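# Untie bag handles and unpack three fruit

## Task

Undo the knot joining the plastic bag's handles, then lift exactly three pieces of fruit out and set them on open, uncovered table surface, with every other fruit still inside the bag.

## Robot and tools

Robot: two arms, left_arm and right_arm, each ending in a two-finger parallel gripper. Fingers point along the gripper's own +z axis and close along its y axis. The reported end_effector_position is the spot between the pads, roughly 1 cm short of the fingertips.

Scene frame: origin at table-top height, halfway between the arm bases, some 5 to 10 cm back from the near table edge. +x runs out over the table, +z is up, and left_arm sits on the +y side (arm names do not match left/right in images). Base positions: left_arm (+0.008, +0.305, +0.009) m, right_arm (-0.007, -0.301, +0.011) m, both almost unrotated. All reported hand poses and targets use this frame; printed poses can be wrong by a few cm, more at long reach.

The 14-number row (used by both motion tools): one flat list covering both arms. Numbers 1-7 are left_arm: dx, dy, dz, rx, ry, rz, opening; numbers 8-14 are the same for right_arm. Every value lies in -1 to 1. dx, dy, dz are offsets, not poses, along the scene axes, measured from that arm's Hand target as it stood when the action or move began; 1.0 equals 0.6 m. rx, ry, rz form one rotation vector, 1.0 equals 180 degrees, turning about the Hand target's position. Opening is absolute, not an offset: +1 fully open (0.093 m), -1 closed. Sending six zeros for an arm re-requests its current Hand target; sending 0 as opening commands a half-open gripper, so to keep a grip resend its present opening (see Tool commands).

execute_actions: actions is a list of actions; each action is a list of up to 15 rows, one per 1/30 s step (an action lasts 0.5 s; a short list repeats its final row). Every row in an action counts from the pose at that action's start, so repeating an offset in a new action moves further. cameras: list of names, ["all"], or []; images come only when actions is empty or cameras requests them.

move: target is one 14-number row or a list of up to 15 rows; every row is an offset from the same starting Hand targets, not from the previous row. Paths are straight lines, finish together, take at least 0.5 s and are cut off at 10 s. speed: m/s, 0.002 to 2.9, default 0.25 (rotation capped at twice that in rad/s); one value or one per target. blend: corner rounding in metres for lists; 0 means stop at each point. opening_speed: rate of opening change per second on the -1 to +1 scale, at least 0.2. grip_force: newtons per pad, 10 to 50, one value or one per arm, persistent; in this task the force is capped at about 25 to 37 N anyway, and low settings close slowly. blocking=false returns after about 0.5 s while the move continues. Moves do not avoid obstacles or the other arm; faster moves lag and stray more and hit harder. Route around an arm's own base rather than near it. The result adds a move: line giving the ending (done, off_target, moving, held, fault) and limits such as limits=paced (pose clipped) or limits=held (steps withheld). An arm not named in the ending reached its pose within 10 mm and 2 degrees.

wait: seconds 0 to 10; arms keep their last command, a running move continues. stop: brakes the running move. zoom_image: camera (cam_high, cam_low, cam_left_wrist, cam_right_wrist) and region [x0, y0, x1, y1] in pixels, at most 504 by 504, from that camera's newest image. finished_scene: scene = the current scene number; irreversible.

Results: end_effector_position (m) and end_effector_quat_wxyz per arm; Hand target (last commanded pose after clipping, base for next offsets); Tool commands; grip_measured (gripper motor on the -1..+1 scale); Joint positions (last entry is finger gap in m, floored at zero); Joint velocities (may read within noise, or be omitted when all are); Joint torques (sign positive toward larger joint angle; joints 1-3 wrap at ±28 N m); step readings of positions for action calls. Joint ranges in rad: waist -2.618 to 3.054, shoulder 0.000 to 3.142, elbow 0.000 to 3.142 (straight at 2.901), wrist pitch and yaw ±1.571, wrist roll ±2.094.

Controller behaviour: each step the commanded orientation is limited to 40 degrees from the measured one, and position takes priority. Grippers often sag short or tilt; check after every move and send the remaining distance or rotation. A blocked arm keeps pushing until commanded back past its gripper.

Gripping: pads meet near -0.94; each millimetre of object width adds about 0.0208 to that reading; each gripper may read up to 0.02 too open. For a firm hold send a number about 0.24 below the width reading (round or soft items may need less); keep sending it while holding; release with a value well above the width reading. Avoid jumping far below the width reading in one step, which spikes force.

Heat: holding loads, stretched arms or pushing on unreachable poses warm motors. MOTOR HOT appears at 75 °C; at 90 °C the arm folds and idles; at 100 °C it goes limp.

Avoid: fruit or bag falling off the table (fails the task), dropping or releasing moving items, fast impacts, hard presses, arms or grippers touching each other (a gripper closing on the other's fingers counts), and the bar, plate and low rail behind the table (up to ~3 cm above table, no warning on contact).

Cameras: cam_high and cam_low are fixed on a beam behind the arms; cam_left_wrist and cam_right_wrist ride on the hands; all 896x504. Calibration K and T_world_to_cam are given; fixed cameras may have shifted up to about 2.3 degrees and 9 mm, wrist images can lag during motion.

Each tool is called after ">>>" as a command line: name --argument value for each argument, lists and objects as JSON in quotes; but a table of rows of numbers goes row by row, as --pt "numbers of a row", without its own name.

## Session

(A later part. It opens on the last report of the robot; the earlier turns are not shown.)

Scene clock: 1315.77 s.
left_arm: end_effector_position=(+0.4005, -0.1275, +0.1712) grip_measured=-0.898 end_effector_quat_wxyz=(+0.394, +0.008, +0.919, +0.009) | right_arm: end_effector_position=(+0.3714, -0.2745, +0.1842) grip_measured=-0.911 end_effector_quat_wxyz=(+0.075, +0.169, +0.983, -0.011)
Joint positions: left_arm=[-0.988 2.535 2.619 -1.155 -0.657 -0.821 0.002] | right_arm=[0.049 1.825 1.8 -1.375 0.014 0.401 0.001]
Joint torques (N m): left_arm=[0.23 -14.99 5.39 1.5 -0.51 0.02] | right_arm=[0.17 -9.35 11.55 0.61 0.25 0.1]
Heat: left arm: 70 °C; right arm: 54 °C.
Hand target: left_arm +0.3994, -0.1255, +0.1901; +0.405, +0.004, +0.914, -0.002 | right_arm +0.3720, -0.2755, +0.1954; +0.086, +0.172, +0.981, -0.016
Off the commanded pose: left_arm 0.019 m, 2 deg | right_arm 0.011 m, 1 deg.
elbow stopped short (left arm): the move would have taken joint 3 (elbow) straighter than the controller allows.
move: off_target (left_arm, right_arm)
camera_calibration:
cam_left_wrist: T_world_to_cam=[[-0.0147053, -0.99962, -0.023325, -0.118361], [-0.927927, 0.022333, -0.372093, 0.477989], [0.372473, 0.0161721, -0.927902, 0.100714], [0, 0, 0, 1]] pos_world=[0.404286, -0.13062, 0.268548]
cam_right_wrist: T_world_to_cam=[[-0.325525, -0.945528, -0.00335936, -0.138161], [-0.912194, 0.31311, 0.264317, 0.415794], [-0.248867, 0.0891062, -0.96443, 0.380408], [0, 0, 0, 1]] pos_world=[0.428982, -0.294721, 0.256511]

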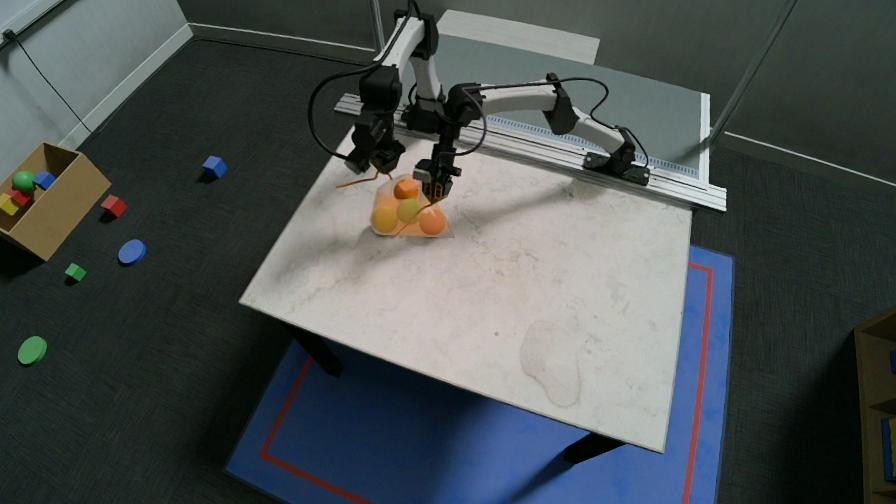

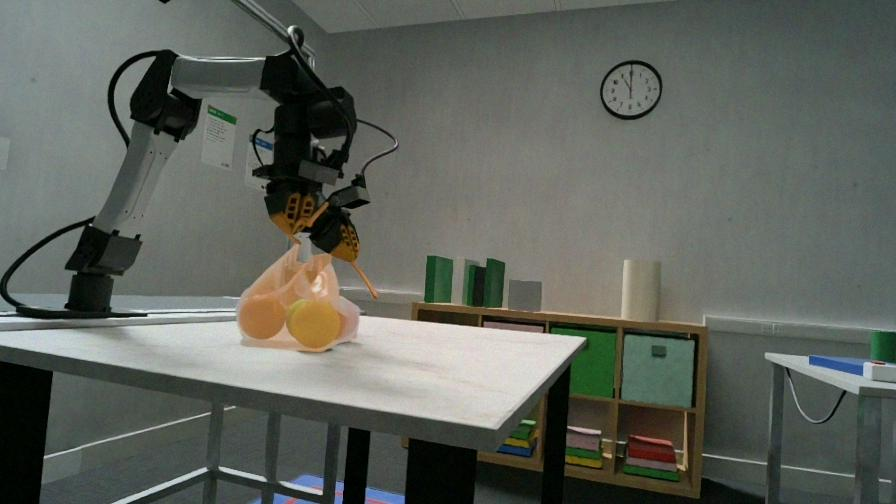

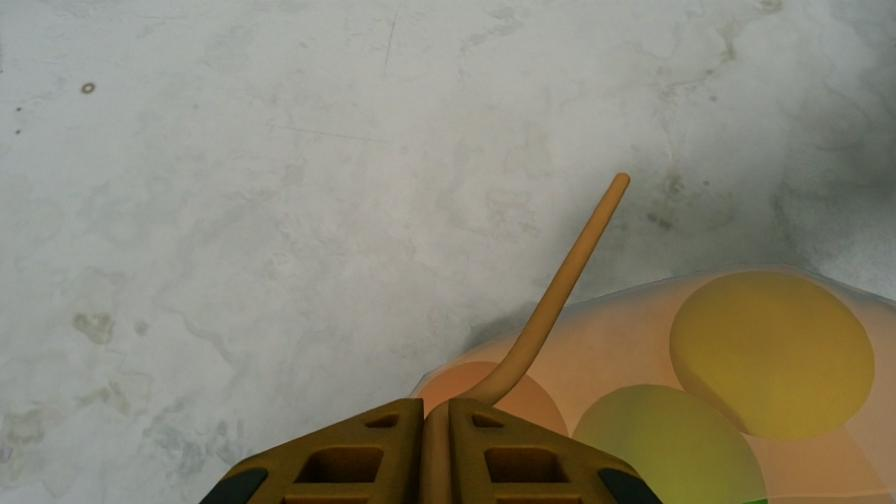

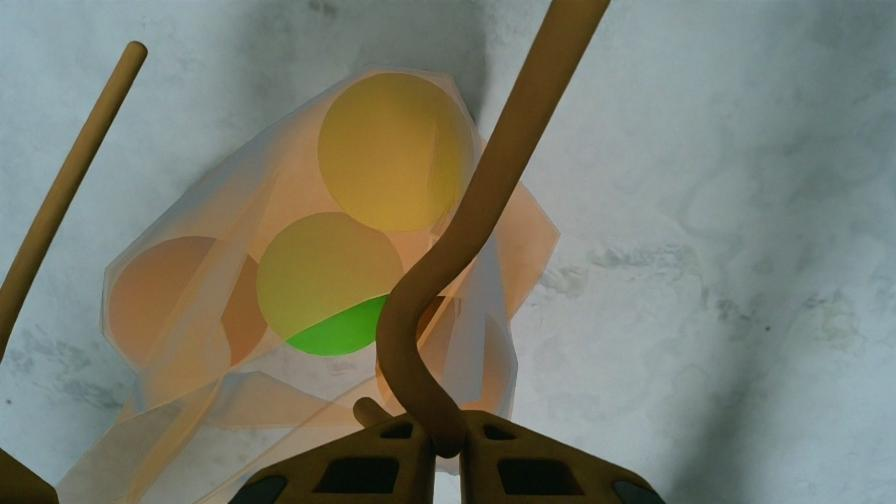

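>>> move --pt "-0.083 0.225 0.05 0 0 0 -1 -0.07 0.22 0.03 0 0 0 -1" --pt "-0.083 0.225 -0.01 0 0 0 -1 -0.07 0.22 0.0 0 0 0 -1" --speed 0.1 --blend 0.01 --cameras '["all"]'

>>> zoom_image --camera "cam_high" --region '[370, 150, 530, 260]'

>>> zoom_image --camera "cam_low" --region '[220, 190, 460, 370]'

Scene clock: 1327.67 s.
left_arm: end_effector_position=(+0.3507, +0.0075, +0.1827) grip_measured=-0.898 end_effector_quat_wxyz=(+0.407, +0.002, +0.914, +0.004) | right_arm: end_effector_position=(+0.3300, -0.1426, +0.1920) grip_measured=-0.911 end_effector_quat_wxyz=(+0.074, +0.170, +0.983, -0.016)
Joint positions: left_arm=[-0.912 1.791 1.462 -0.665 -0.633 -0.738 0.002] | right_arm=[0.457 1.825 1.852 -1.455 0.086 0.805 0.001]
Joint torques (N m): left_arm=[0.7 -9.07 5.93 1.64 -0.28 0.07] | right_arm=[0.2 -10.03 6.79 0.94 0.29 0.08]
Heat: left arm: 73 °C; right arm: 56 °C.
Hand target: left_arm +0.3496, +0.0095, +0.1841; +0.405, +0.004, +0.914, -0.002 | right_arm +0.3301, -0.1435, +0.1954; +0.086, +0.172, +0.981, -0.016
Off the commanded pose: left_arm 0.003 m, 1 deg | right_arm 0.003 m, 1 deg.
move: done
camera_calibration:
cam_left_wrist: T_world_to_cam=[[-0.00778976, -0.999932, -0.00863916, 0.0109718], [-0.917585, 0.0105817, -0.397398, 0.433982], [0.397463, 0.00483153, -0.917606, 0.117213], [0, 0, 0, 1]] pos_world=[0.351713, 0.00581246, 0.280114]
cam_right_wrist: T_world_to_cam=[[-0.327055, -0.944978, 0.00714645, -0.0283914], [-0.910399, 0.317097, 0.265749, 0.334447], [-0.253394, 0.0804086, -0.964016, 0.366167], [0, 0, 0, 1]] pos_world=[0.387979, -0.162325, 0.264315]

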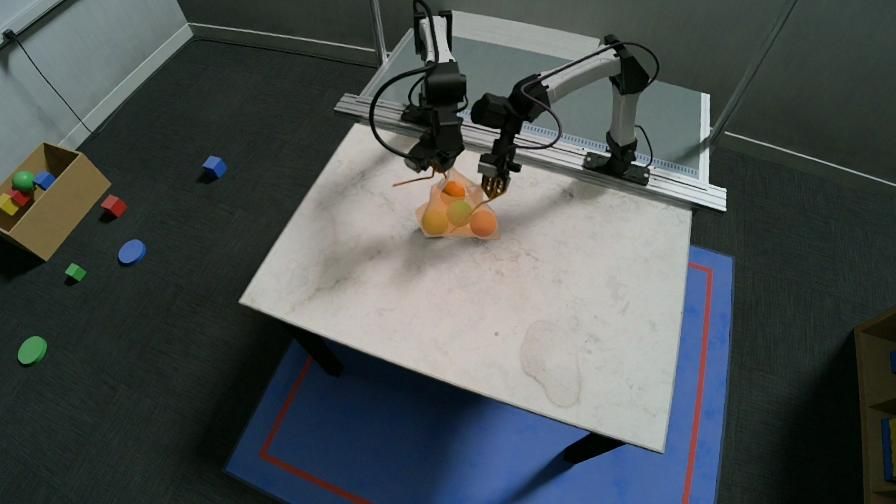

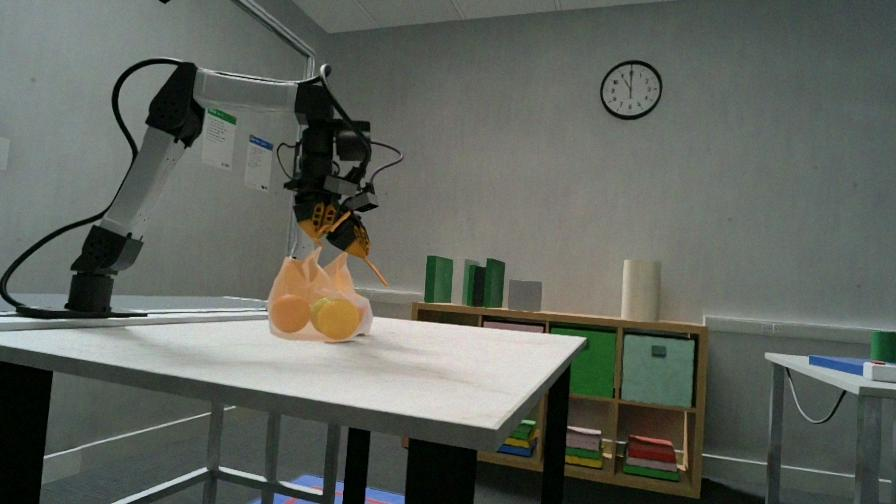

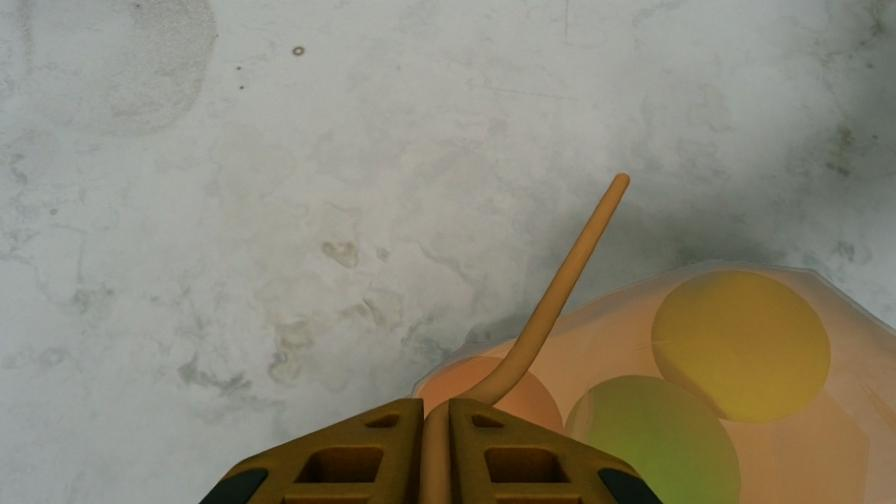

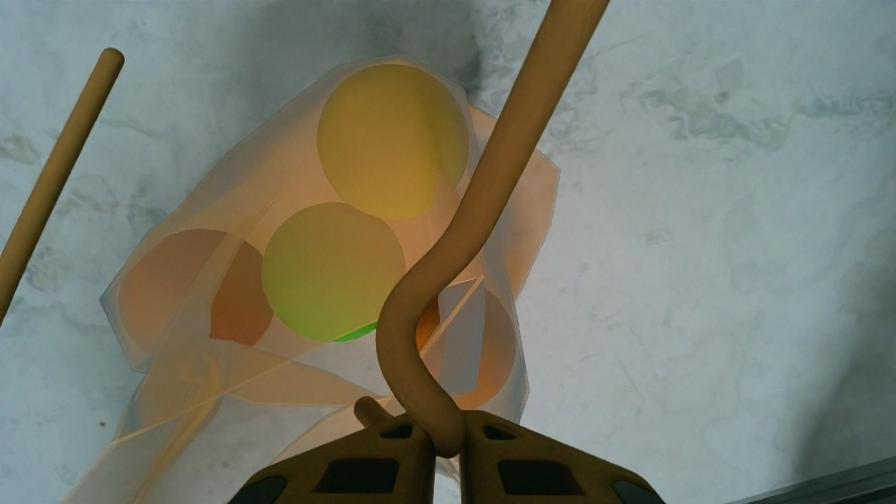

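Scaled by 3.150 from the camera's 896x504 image, which has a finer 1280x720 frame.

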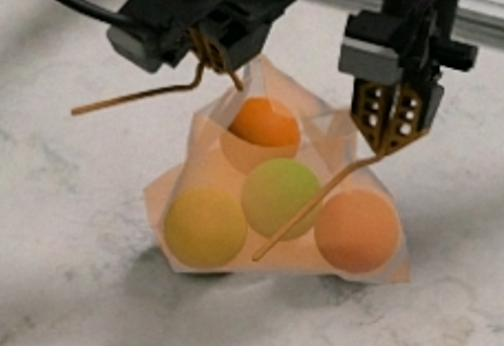

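Scaled by 2.100 from the camera's 896x504 image, which has a finer 1280x720 frame.

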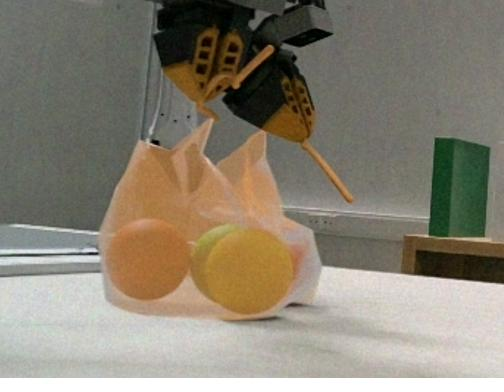

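>>> move --pt "0 0.02 -0.01 0 0 0 -1 0 -0.06 -0.06 0 0 0 -1" --pt "0 0.03 -0.03 0 0 0 -1 0 -0.085 -0.26 0 0 0 -1" --speed 0.1 --blend '[0.02,0]' --cameras '["all"]'

>>> zoom_image --camera "cam_high" --region '[370, 150, 530, 260]'

>>> zoom_image --camera "cam_low" --region '[220, 190, 460, 370]'

Scene clock: 1372.23 s.
left_arm: end_effector_position=(+0.3507, +0.0239, +0.1606) grip_measured=-0.898 end_effector_quat_wxyz=(+0.404, +0.004, +0.915, +0.006) | right_arm: end_effector_position=(+0.3305, -0.1912, +0.0460) grip_measured=-0.911 end_effector_quat_wxyz=(+0.091, +0.171, +0.981, -0.016)
Joint positions: left_arm=[-0.884 1.754 1.33 -0.561 -0.616 -0.708 0.002] | right_arm=[0.344 1.77 1.182 -0.802 0.086 0.695 0.001]
Joint torques (N m): left_arm=[0.92 -9.7 5.79 1.67 -0.27 0.07] | right_arm=[-1.05 -6.94 6.71 1.03 0.06 -0.11]
Heat: left arm: 68 °C; right arm: 54 °C.
Hand target: left_arm +0.3496, +0.0275, +0.1661; +0.405, +0.004, +0.914, -0.002 | right_arm +0.3300, -0.1946, +0.0394; +0.086, +0.172, +0.981, -0.016
Off the commanded pose: left_arm 0.007 m, 1 deg | right_arm 0.007 m, 1 deg.
move: done
camera_calibration:
cam_left_wrist: T_world_to_cam=[[-0.00994609, -0.999845, -0.0145321, 0.0289509], [-0.919994, 0.0148442, -0.391652, 0.424966], [0.391807, 0.00947406, -0.919999, 0.0990905], [0, 0, 0, 1]] pos_world=[0.352429, 0.0216993, 0.258023]
cam_right_wrist: T_world_to_cam=[[-0.330323, -0.943867, 0.000838668, -0.0715236], [-0.917685, 0.321368, 0.233616, 0.393781], [-0.220772, 0.0763993, -0.972328, 0.21814], [0, 0, 0, 1]] pos_world=[0.3859, -0.210723, 0.12017]

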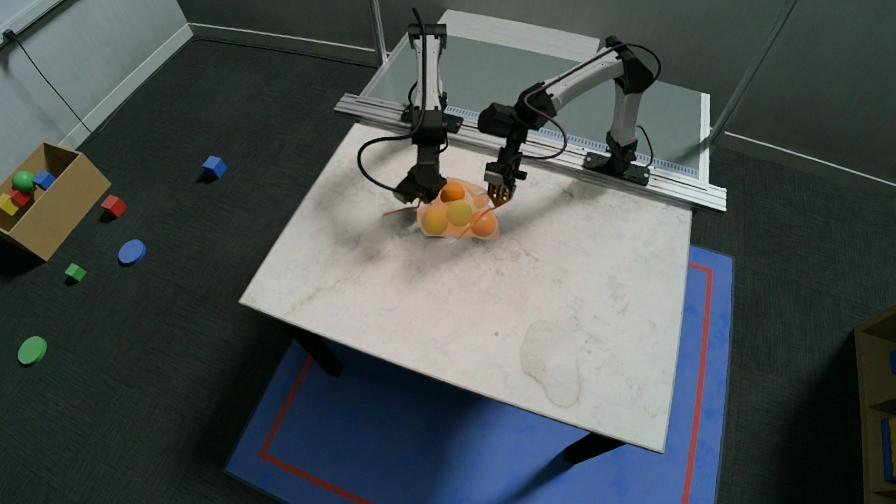

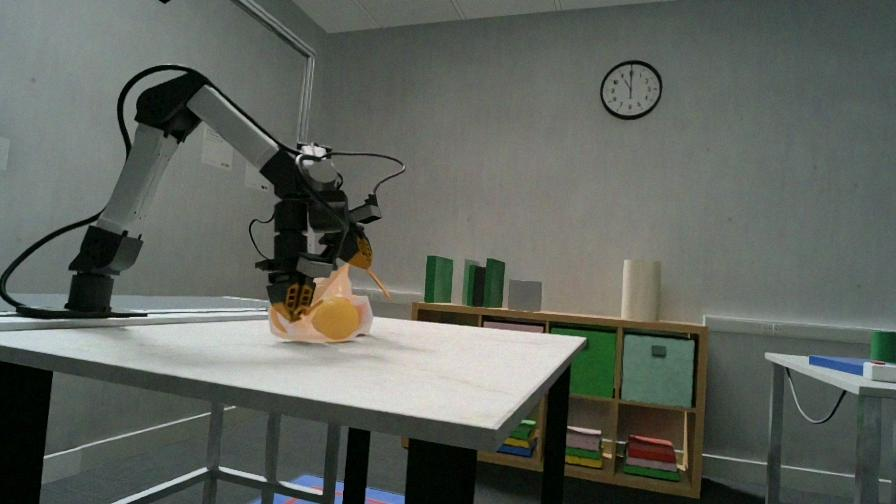

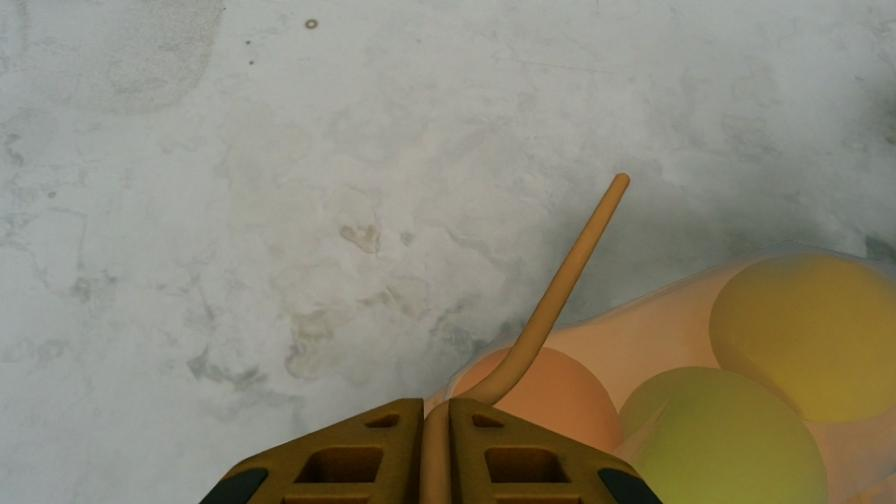

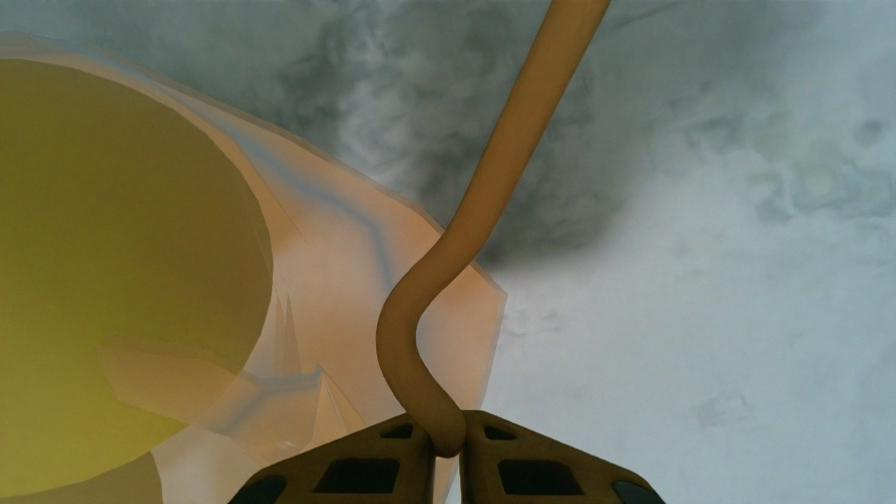

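Scaled by 3.150 from the camera's 896x504 image, which has a finer 1280x720 frame.

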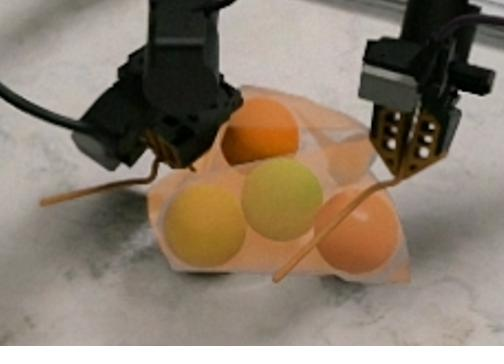

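Scaled by 2.100 from the camera's 896x504 image, which has a finer 1280x720 frame.

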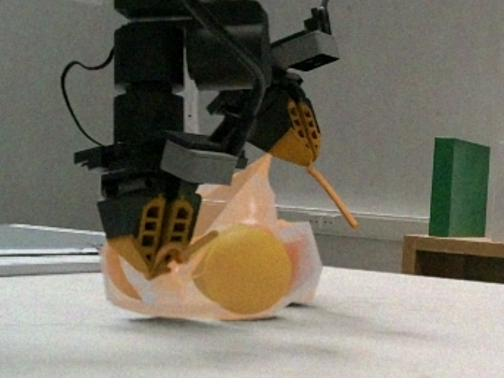

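>>> move --target '[0,0,0,0,0,0,-1,0,0,0,0,0,0,-0.4]' --opening_speed 0.6

>>> move --pt "0 0 0 0 0 0 -1 0 -0.05 0.12 0 0 0 -0.4" --pt "0 0 0 0 0 0 -1 -0.15 -0.15 0.25 0 0 0.15 -0.4" --speed 0.12 --blend 0.02 --cameras '["all"]'

>>> zoom_image --camera "cam_high" --region '[370, 150, 530, 260]'

>>> zoom_image --camera "cam_low" --region '[220, 190, 460, 370]'

Scene clock: 1388.30 s.
left_arm: end_effector_position=(+0.3507, +0.0239, +0.1606) grip_measured=-0.898 end_effector_quat_wxyz=(+0.404, +0.004, +0.915, +0.006) | right_arm: end_effector_position=(+0.3307, -0.1911, +0.0460) grip_measured=-0.402 end_effector_quat_wxyz=(+0.091, +0.171, +0.981, -0.015)
Joint positions: left_arm=[-0.884 1.754 1.33 -0.561 -0.616 -0.708 0.002] | right_arm=[0.344 1.77 1.182 -0.801 0.086 0.695 0.026]
Joint torques (N m): left_arm=[0.95 -9.63 5.82 1.67 -0.27 0.07] | right_arm=[-1.03 -6.9 6.8 1.07 0.03 -0.08]
Heat: left arm: 67 °C; right arm: 54 °C.
Hand target: left_arm +0.3496, +0.0275, +0.1661; +0.405, +0.004, +0.914, -0.002 | right_arm +0.3301, -0.1946, +0.0394; +0.086, +0.173, +0.981, -0.016
Off the commanded pose: left_arm 0.007 m, 1 deg | right_arm 0.007 m, 1 deg.
move: done

Scene clock: 1391.67 s.
left_arm: end_effector_position=(+0.3507, +0.0239, +0.1606) grip_measured=-0.898 end_effector_quat_wxyz=(+0.404, +0.004, +0.915, +0.006) | right_arm: end_effector_position=(+0.2453, -0.2836, +0.1843) grip_measured=-0.402 end_effector_quat_wxyz=(+0.085, -0.062, +0.994, +0.001)
Joint positions: left_arm=[-0.884 1.754 1.33 -0.561 -0.616 -0.708 0.002] | right_arm=[-0.006 1.314 1.269 -1.33 -0.055 -0.113 0.026]
Joint torques (N m): left_arm=[0.92 -9.62 5.75 1.68 -0.26 0.07] | right_arm=[-0.92 -5.81 8.84 0.71 -0.11 -0.07]
Heat: left arm: 67 °C; right arm: 54 °C.
Hand target: left_arm +0.3496, +0.0275, +0.1661; +0.405, +0.004, +0.914, -0.002 | right_arm +0.2400, -0.2846, +0.1894; +0.087, -0.061, +0.994, +0.005
Off the commanded pose: left_arm 0.007 m, 1 deg | right_arm 0.007 m, 0 deg.
move: done
camera_calibration:
cam_left_wrist: T_world_to_cam=[[-0.0102403, -0.999837, -0.0148688, 0.0291407], [-0.919989, 0.0152468, -0.391647, 0.424954], [0.39181, 0.00966859, -0.919995, 0.0990844], [0, 0, 0, 1]] pos_world=[0.352429, 0.0216988, 0.258023]
cam_right_wrist: T_world_to_cam=[[0.132607, -0.991124, 0.00936707, -0.315499], [-0.960656, -0.126192, 0.247419, 0.194048], [-0.244041, -0.0418081, -0.968863, 0.312475], [0, 0, 0, 1]] pos_world=[0.304508, -0.275148, 0.25769]

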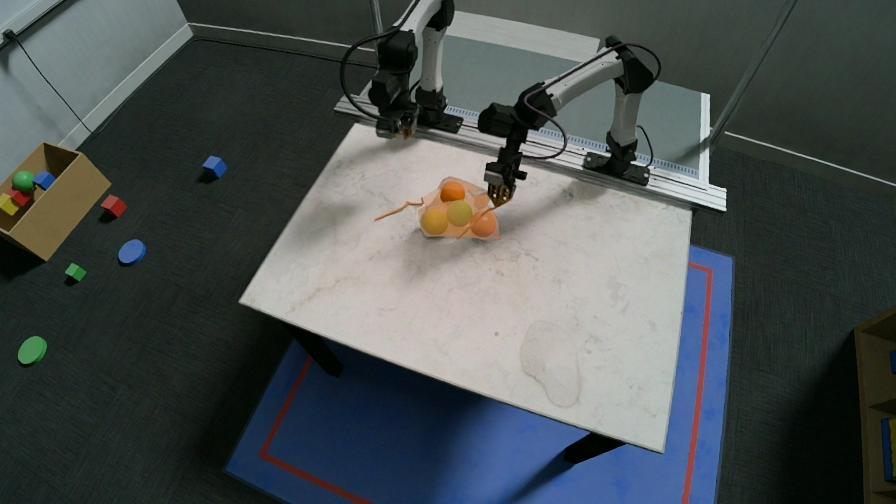

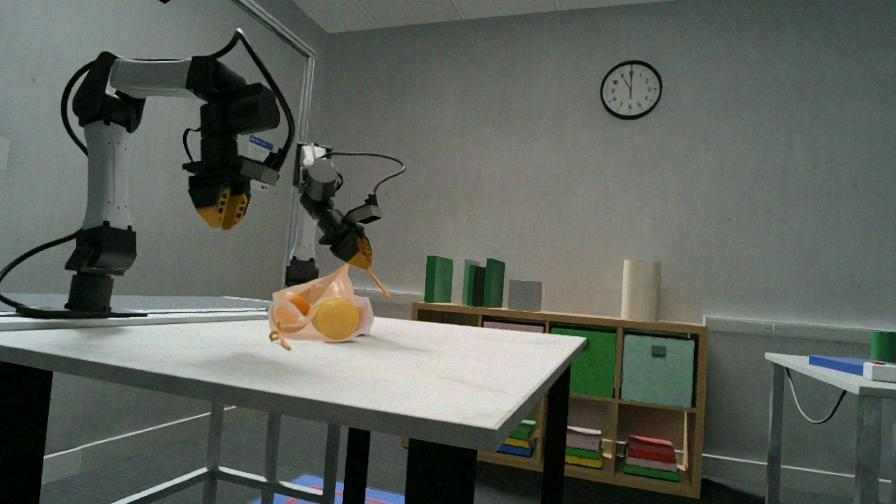

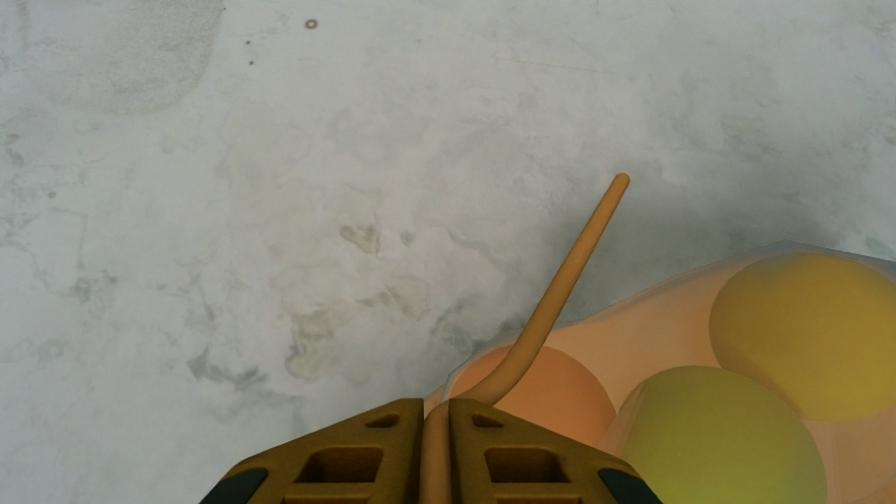

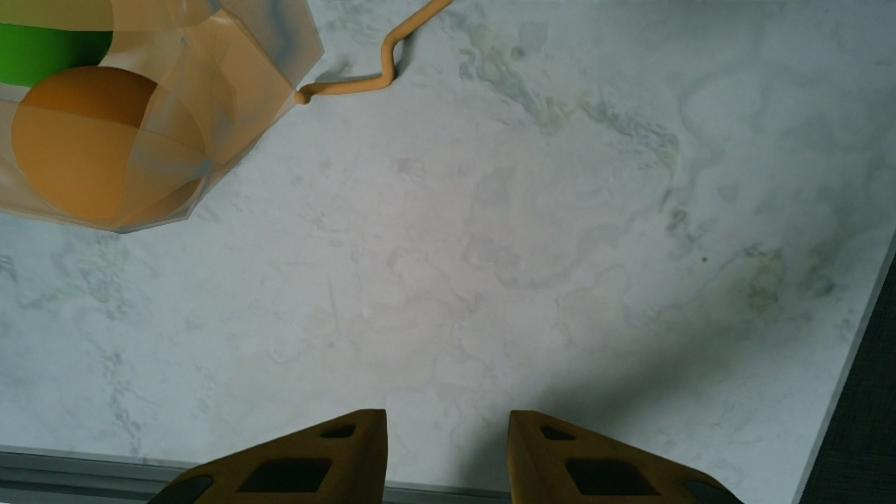

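Scaled by 3.150 from the camera's 896x504 image, which has a finer 1280x720 frame.

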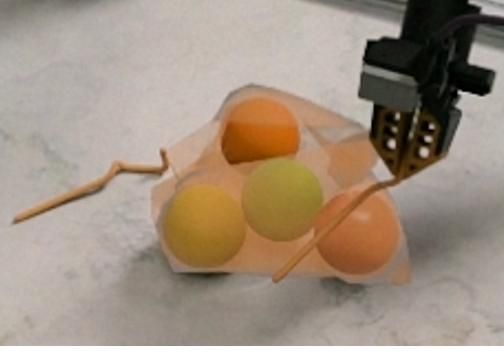

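Scaled by 2.100 from the camera's 896x504 image, which has a finer 1280x720 frame.

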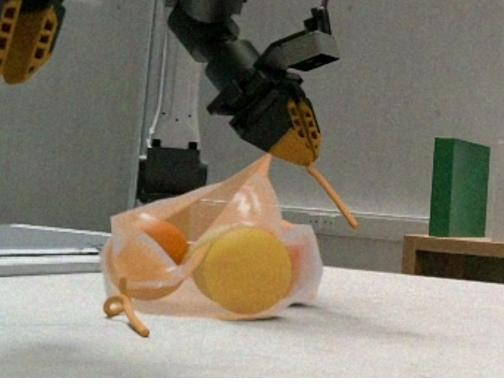

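>>> move --target '[0,0,0,0,0,0,-1,-0.05,0.12,-0.04,0.1087,-0.1995,0.2288,0.3]' --speed 0.2 --cameras '["cam_right_wrist"]'

>>> zoom_image --camera "cam_right_wrist" --region '[200, 0, 700, 400]'

Scene clock: 1417.53 s.
left_arm: end_effector_position=(+0.3507, +0.0239, +0.1606) grip_measured=-0.898 end_effector_quat_wxyz=(+0.404, +0.004, +0.915, +0.006) | right_arm: end_effector_position=(+0.2091, -0.2121, +0.1662) grip_measured=+0.298 end_effector_quat_wxyz=(+0.374, -0.381, +0.826, +0.180)
Joint positions: left_arm=[-0.884 1.754 1.33 -0.561 -0.616 -0.708 0.002] | right_arm=[-0.167 0.813 0.673 -0.861 -0.749 -0.79 0.06]
Joint torques (N m): left_arm=[0.9 -9.76 5.78 1.67 -0.28 0.07] | right_arm=[-0.94 -1.28 7.51 1.79 -0.5 -0.13]
Heat: left arm: 66 °C; right arm: 55 °C.
Hand target: left_arm +0.3496, +0.0275, +0.1661; +0.405, +0.004, +0.914, -0.002 | right_arm +0.2101, -0.2126, +0.1654; +0.383, -0.383, +0.821, +0.178
Off the commanded pose: left_arm 0.007 m, 1 deg | right_arm 0.001 m, 1 deg.
move: done
camera_calibration:
cam_right_wrist: T_world_to_cam=[[0.76786, -0.6406, -0.00477537, -0.295807], [-0.58206, -0.694538, -0.422875, 0.0844899], [0.267577, 0.327488, -0.906176, 0.250027], [0, 0, 0, 1]] pos_world=[0.209415, -0.212693, 0.260885]
Images, in order (width x height): cam_right_wrist 896x504.

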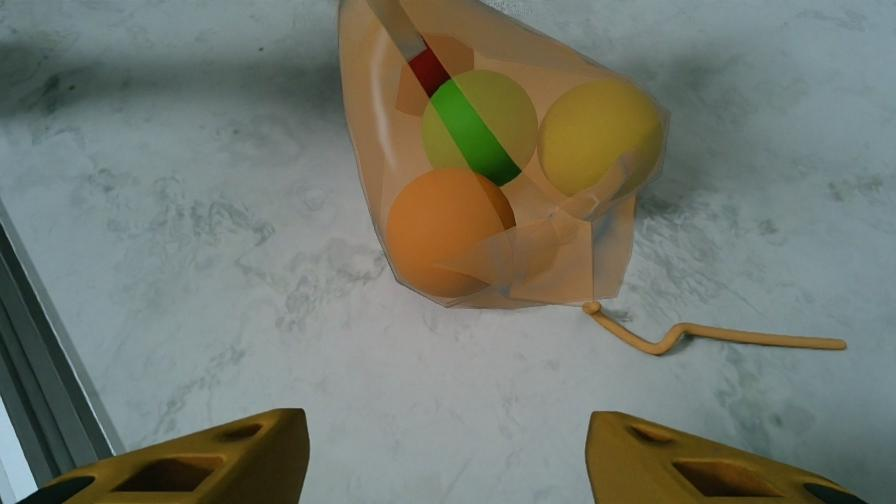

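Scaled by 1.008 from the camera's 896x504 image, which has a finer 1280x720 frame.

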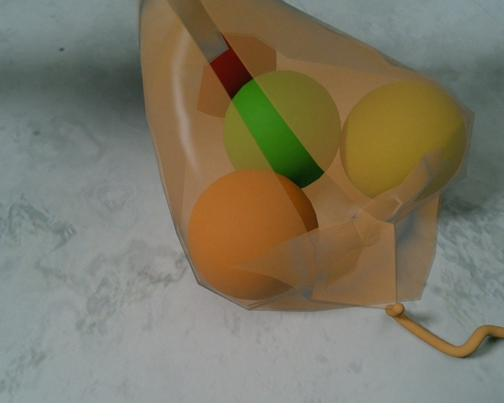

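>>> move --pt "0.0 -0.15 0.1 0 0 0 -1 0 0 0 0 0 0 0.3" --pt "0.0 -0.16 0.06 0 0 0 -1 0 0 0 0 0 0 0.3" --speed 0.1 --blend 0.015 --cameras '["all"]'

>>> zoom_image --camera "cam_right_wrist" --region '[200, 0, 700, 400]'

>>> zoom_image --camera "cam_high" --region '[370, 150, 530, 260]'

Scene clock: 1436.37 s.
left_arm: end_effector_position=(+0.3508, -0.0694, +0.2149) grip_measured=-0.898 end_effector_quat_wxyz=(+0.411, +0.002, +0.911, -0.016) | right_arm: end_effector_position=(+0.2092, -0.2121, +0.1663) grip_measured=+0.298 end_effector_quat_wxyz=(+0.375, -0.381, +0.826, +0.180)
Joint positions: left_arm=[-1.012 2.036 1.922 -0.903 -0.669 -0.835 0.002] | right_arm=[-0.167 0.813 0.673 -0.86 -0.749 -0.79 0.06]
Joint torques (N m): left_arm=[0.01 -8.14 6.05 1.47 -0.53 -0.1] | right_arm=[-0.95 -1.32 7.5 1.78 -0.47 -0.08]
Heat: left arm: 66 °C; right arm: 54 °C.
Hand target: left_arm +0.3497, -0.0684, +0.2022; +0.406, +0.004, +0.914, -0.002 | right_arm +0.2101, -0.2126, +0.1654; +0.383, -0.383, +0.821, +0.178
Off the commanded pose: left_arm 0.013 m, 2 deg | right_arm 0.001 m, 1 deg.
move: off_target (left_arm); blend cut to 0.0124 m at target 1
camera_calibration:
cam_left_wrist: T_world_to_cam=[[-0.0242013, -0.999337, 0.027188, -0.0675305], [-0.913257, 0.0110374, -0.407235, 0.448284], [0.406665, -0.0346852, -0.912919, 0.140099], [0, 0, 0, 1]] pos_world=[0.35079, -0.0675743, 0.312292]
cam_right_wrist: T_world_to_cam=[[0.768194, -0.640203, -0.00433761, -0.295843], [-0.581435, -0.694808, -0.423291, 0.0845226], [0.267979, 0.327692, -0.905983, 0.249994], [0, 0, 0, 1]] pos_world=[0.209416, -0.212593, 0.260985]

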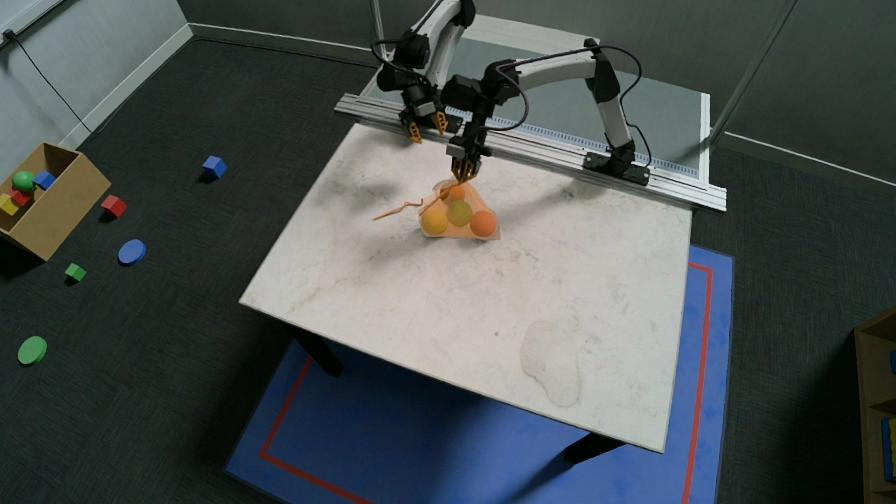

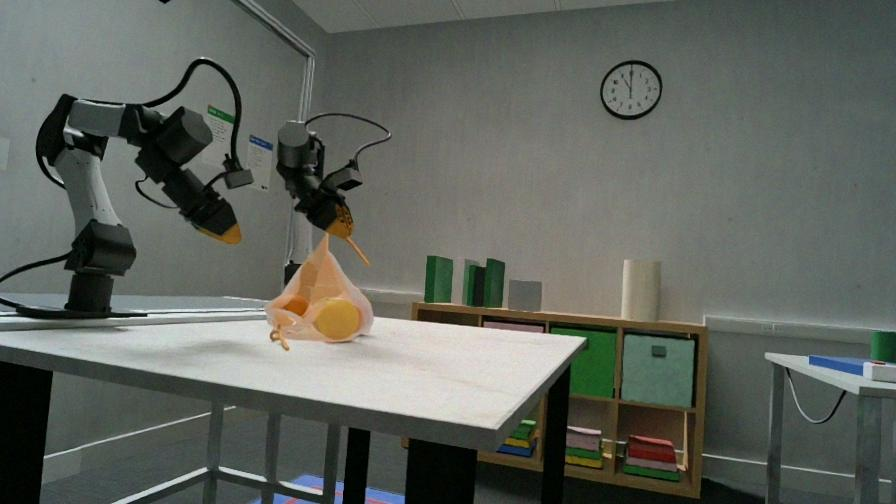

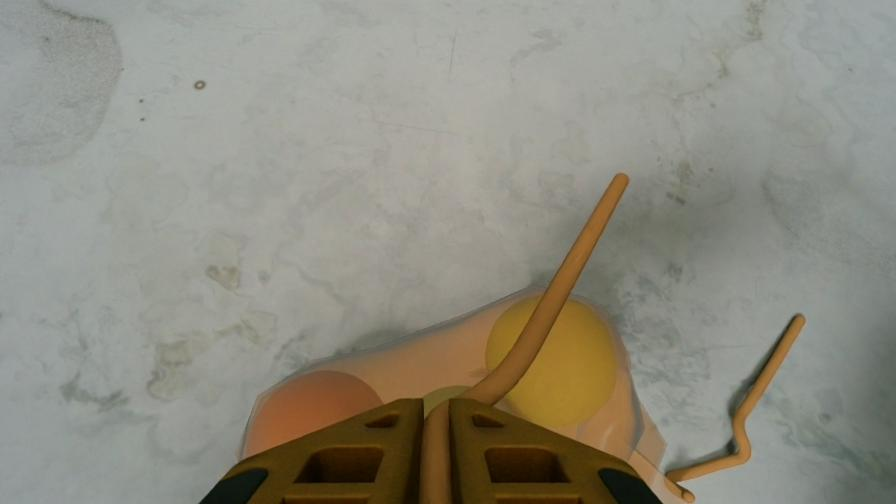

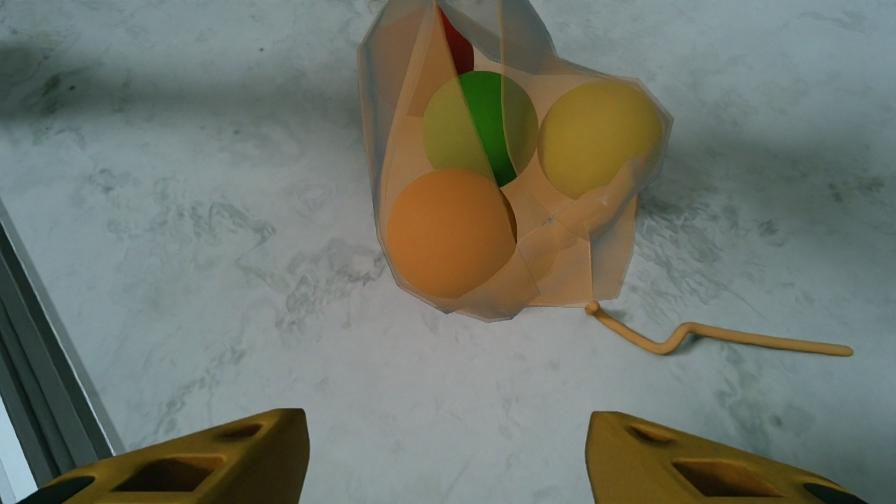

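Scaled by 1.008 from the camera's 896x504 image, which has a finer 1280x720 frame.

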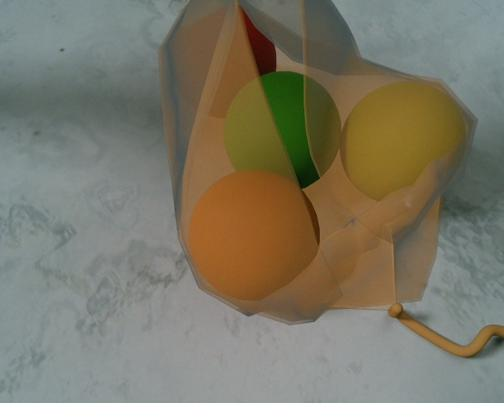

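Scaled by 3.150 from the camera's 896x504 image, which has a finer 1280x720 frame.

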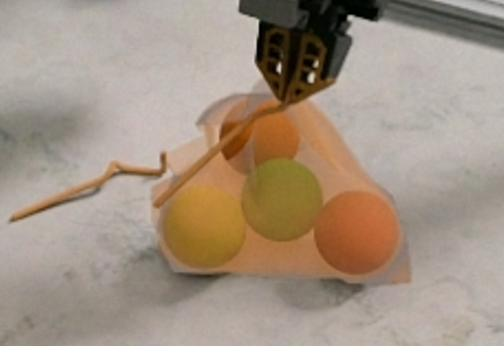

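>>> move --target '[0,0,-0.03,0,0,0,-1,0.193,-0.01,-0.1,-0.2039,0.0954,0.1601,-0.4]' --speed 0.2 --cameras '["cam_right_wrist"]'

>>> zoom_image --camera "cam_right_wrist" --region '[250, 200, 650, 500]'

Scene clock: 1476.77 s.
left_arm: end_effector_position=(+0.3504, -0.0681, +0.1948) grip_measured=-0.898 end_effector_quat_wxyz=(+0.408, +0.004, +0.913, -0.010) | right_arm: end_effector_position=(+0.3228, -0.2184, +0.1015) grip_measured=-0.398 end_effector_quat_wxyz=(+0.071, -0.636, +0.766, +0.061)
Joint positions: left_arm=[-1.012 2.036 1.848 -0.845 -0.67 -0.837 0.002] | right_arm=[0.119 1.737 1.362 -1.109 -0.218 -1.25 0.026]
Joint torques (N m): left_arm=[-0.02 -8.51 5.78 1.58 -0.51 -0.11] | right_arm=[0.17 -6.6 11.37 0.39 -0.1 -0.07]
Heat: left arm: 60 °C; right arm: 53 °C.
Hand target: left_arm +0.3497, -0.0684, +0.1842; +0.406, +0.004, +0.914, -0.002 | right_arm +0.3259, -0.2186, +0.1054; +0.066, -0.641, +0.763, +0.056
Off the commanded pose: left_arm 0.011 m, 1 deg | right_arm 0.005 m, 1 deg.
move: off_target (left_arm)
camera_calibration:
cam_right_wrist: T_world_to_cam=[[0.984472, -0.175536, -0.00116462, -0.356165], [-0.170517, -0.95786, 0.231144, -0.137764], [-0.0416896, -0.227357, -0.972919, 0.148458], [0, 0, 0, 1]] pos_world=[0.333333, -0.160725, 0.175866]
Images, in order (width x height): cam_right_wrist 896x504.

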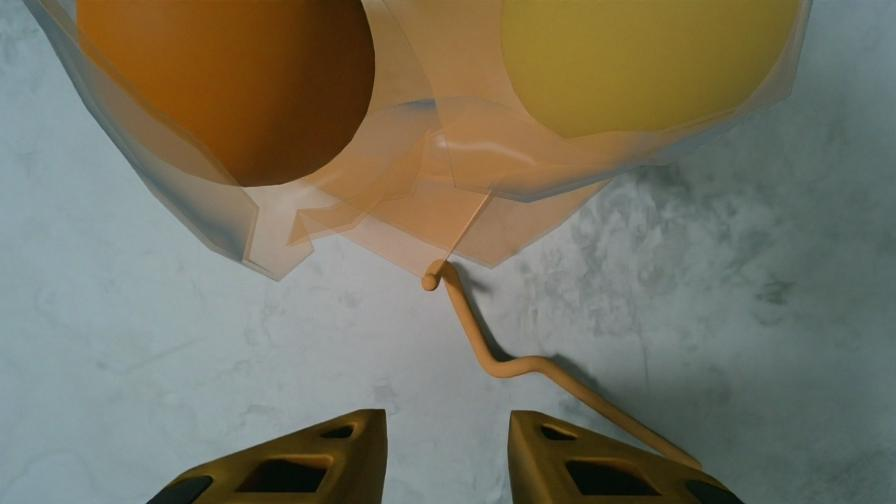

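Scaled by 1.260 from the camera's 896x504 image, which has a finer 1280x720 frame.

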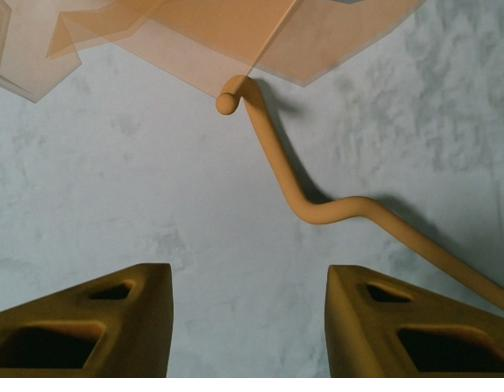

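>>> move --target '[0,0,0,0,0,0,-1,0.0043,0.0,-0.15,0,0,0,-0.5]' --speed 0.1 --cameras '["cam_right_wrist"]'

Scene clock: 1487.90 s.
left_arm: end_effector_position=(+0.3504, -0.0681, +0.1948) grip_measured=-0.898 end_effector_quat_wxyz=(+0.408, +0.004, +0.913, -0.010) | right_arm: end_effector_position=(+0.3300, -0.2175, +0.0217) grip_measured=-0.498 end_effector_quat_wxyz=(+0.072, -0.640, +0.763, +0.059)
Joint positions: left_arm=[-1.012 2.036 1.848 -0.845 -0.67 -0.837 0.002] | right_arm=[0.129 1.855 1.179 -0.803 -0.216 -1.25 0.021]
Joint torques (N m): left_arm=[-0.01 -8.43 5.81 1.57 -0.5 -0.12] | right_arm=[0.06 -7.35 6.45 0.83 -0.01 0.02]
Heat: left arm: 60 °C; right arm: 55 °C.
Hand target: left_arm +0.3497, -0.0684, +0.1842; +0.405, +0.004, +0.914, -0.002 | right_arm +0.3284, -0.2185, +0.0153; +0.066, -0.641, +0.763, +0.056
Off the commanded pose: left_arm 0.011 m, 1 deg | right_arm 0.007 m, 1 deg.
move: off_target (left_arm)
camera_calibration:
cam_right_wrist: T_world_to_cam=[[0.986181, -0.16564, 0.00336607, -0.361736], [-0.161913, -0.959288, 0.231411, -0.120461], [-0.0351019, -0.228759, -0.97285, 0.0688423], [0, 0, 0, 1]] pos_world=[0.339649, -0.159727, 0.0960669]
Images, in order (width x height): cam_right_wrist 896x504.

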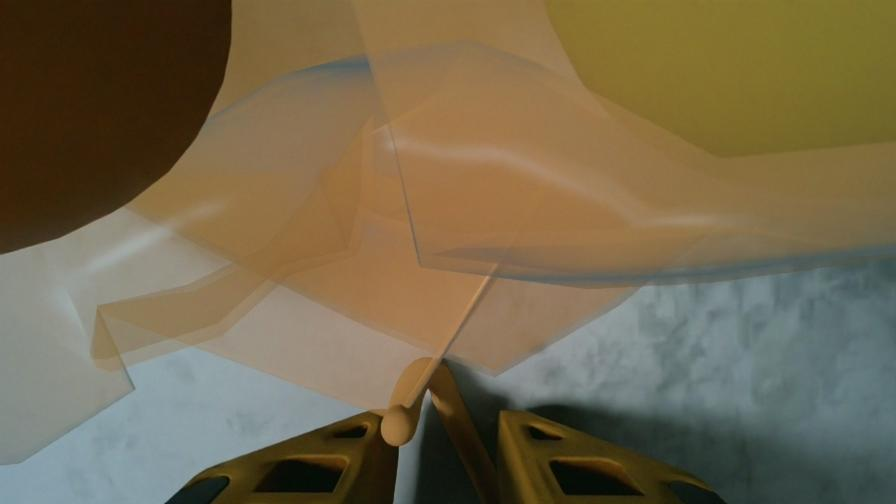

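>>> move --target '[0,0,0,0,0,0,-1,0.0,-0.005,-0.016,0,0,0,-0.5]' --speed 0.05

>>> move --target '[0,0,0,0,0,0,-1,0,0,0,0,0,0,-1]' --opening_speed 0.6 --cameras '["cam_right_wrist"]'

Scene clock: 1496.87 s.
left_arm: end_effector_position=(+0.3504, -0.0681, +0.1948) grip_measured=-0.898 end_effector_quat_wxyz=(+0.408, +0.004, +0.913, -0.010) | right_arm: end_effector_position=(+0.3297, -0.2178, +0.0145) grip_measured=-0.498 end_effector_quat_wxyz=(+0.072, -0.640, +0.763, +0.059)
Joint positions: left_arm=[-1.012 2.036 1.848 -0.845 -0.67 -0.837 0.002] | right_arm=[0.129 1.866 1.163 -0.776 -0.216 -1.25 0.021]
Joint torques (N m): left_arm=[-0.08 -8.51 5.78 1.58 -0.51 -0.11] | right_arm=[-0.42 -6.91 5.78 0.93 -0.03 -0.07]
Heat: left arm: 59 °C; right arm: 54 °C.
Hand target: left_arm +0.3497, -0.0684, +0.1842; +0.405, +0.004, +0.914, -0.002 | right_arm +0.3285, -0.2215, +0.0058; +0.066, -0.641, +0.763, +0.056
Off the commanded pose: left_arm 0.011 m, 1 deg | right_arm 0.010 m, 1 deg.
move: off_target (left_arm)

Scene clock: 1497.90 s.
left_arm: end_effector_position=(+0.3504, -0.0681, +0.1948) grip_measured=-0.898 end_effector_quat_wxyz=(+0.408, +0.004, +0.913, -0.010) | right_arm: end_effector_position=(+0.3314, -0.2179, +0.0145) grip_measured=-0.923 end_effector_quat_wxyz=(+0.074, -0.640, +0.763, +0.057)
Joint positions: left_arm=[-1.012 2.036 1.848 -0.845 -0.67 -0.837 0.002] | right_arm=[0.129 1.866 1.163 -0.769 -0.214 -1.25 0.001]
Joint torques (N m): left_arm=[-0.1 -8.49 5.74 1.56 -0.51 -0.11] | right_arm=[-0.28 -6.86 5.89 0.88 -0.07 -0.06]
Heat: left arm: 59 °C; right arm: 54 °C.
Hand target: left_arm +0.3497, -0.0684, +0.1842; +0.405, +0.004, +0.914, -0.002 | right_arm +0.3284, -0.2215, +0.0057; +0.066, -0.641, +0.763, +0.056
Off the commanded pose: left_arm 0.011 m, 1 deg | right_arm 0.010 m, 1 deg.
move: off_target (left_arm)
camera_calibration:
cam_right_wrist: T_world_to_cam=[[0.986145, -0.165579, 0.0100974, -0.363131], [-0.163402, -0.959083, 0.231213, -0.118396], [-0.0285998, -0.22966, -0.972851, 0.0594403], [0, 0, 0, 1]] pos_world=[0.340453, -0.160027, 0.0888678]
Images, in order (width x height): cam_right_wrist 896x504.

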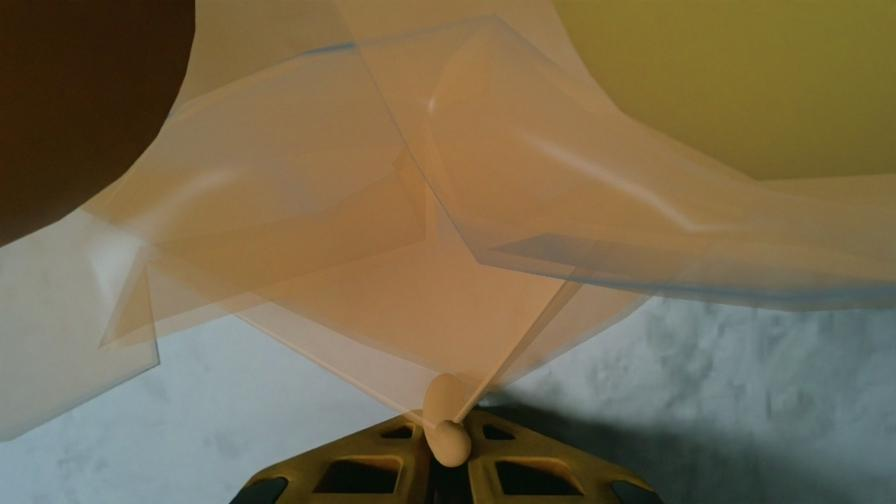

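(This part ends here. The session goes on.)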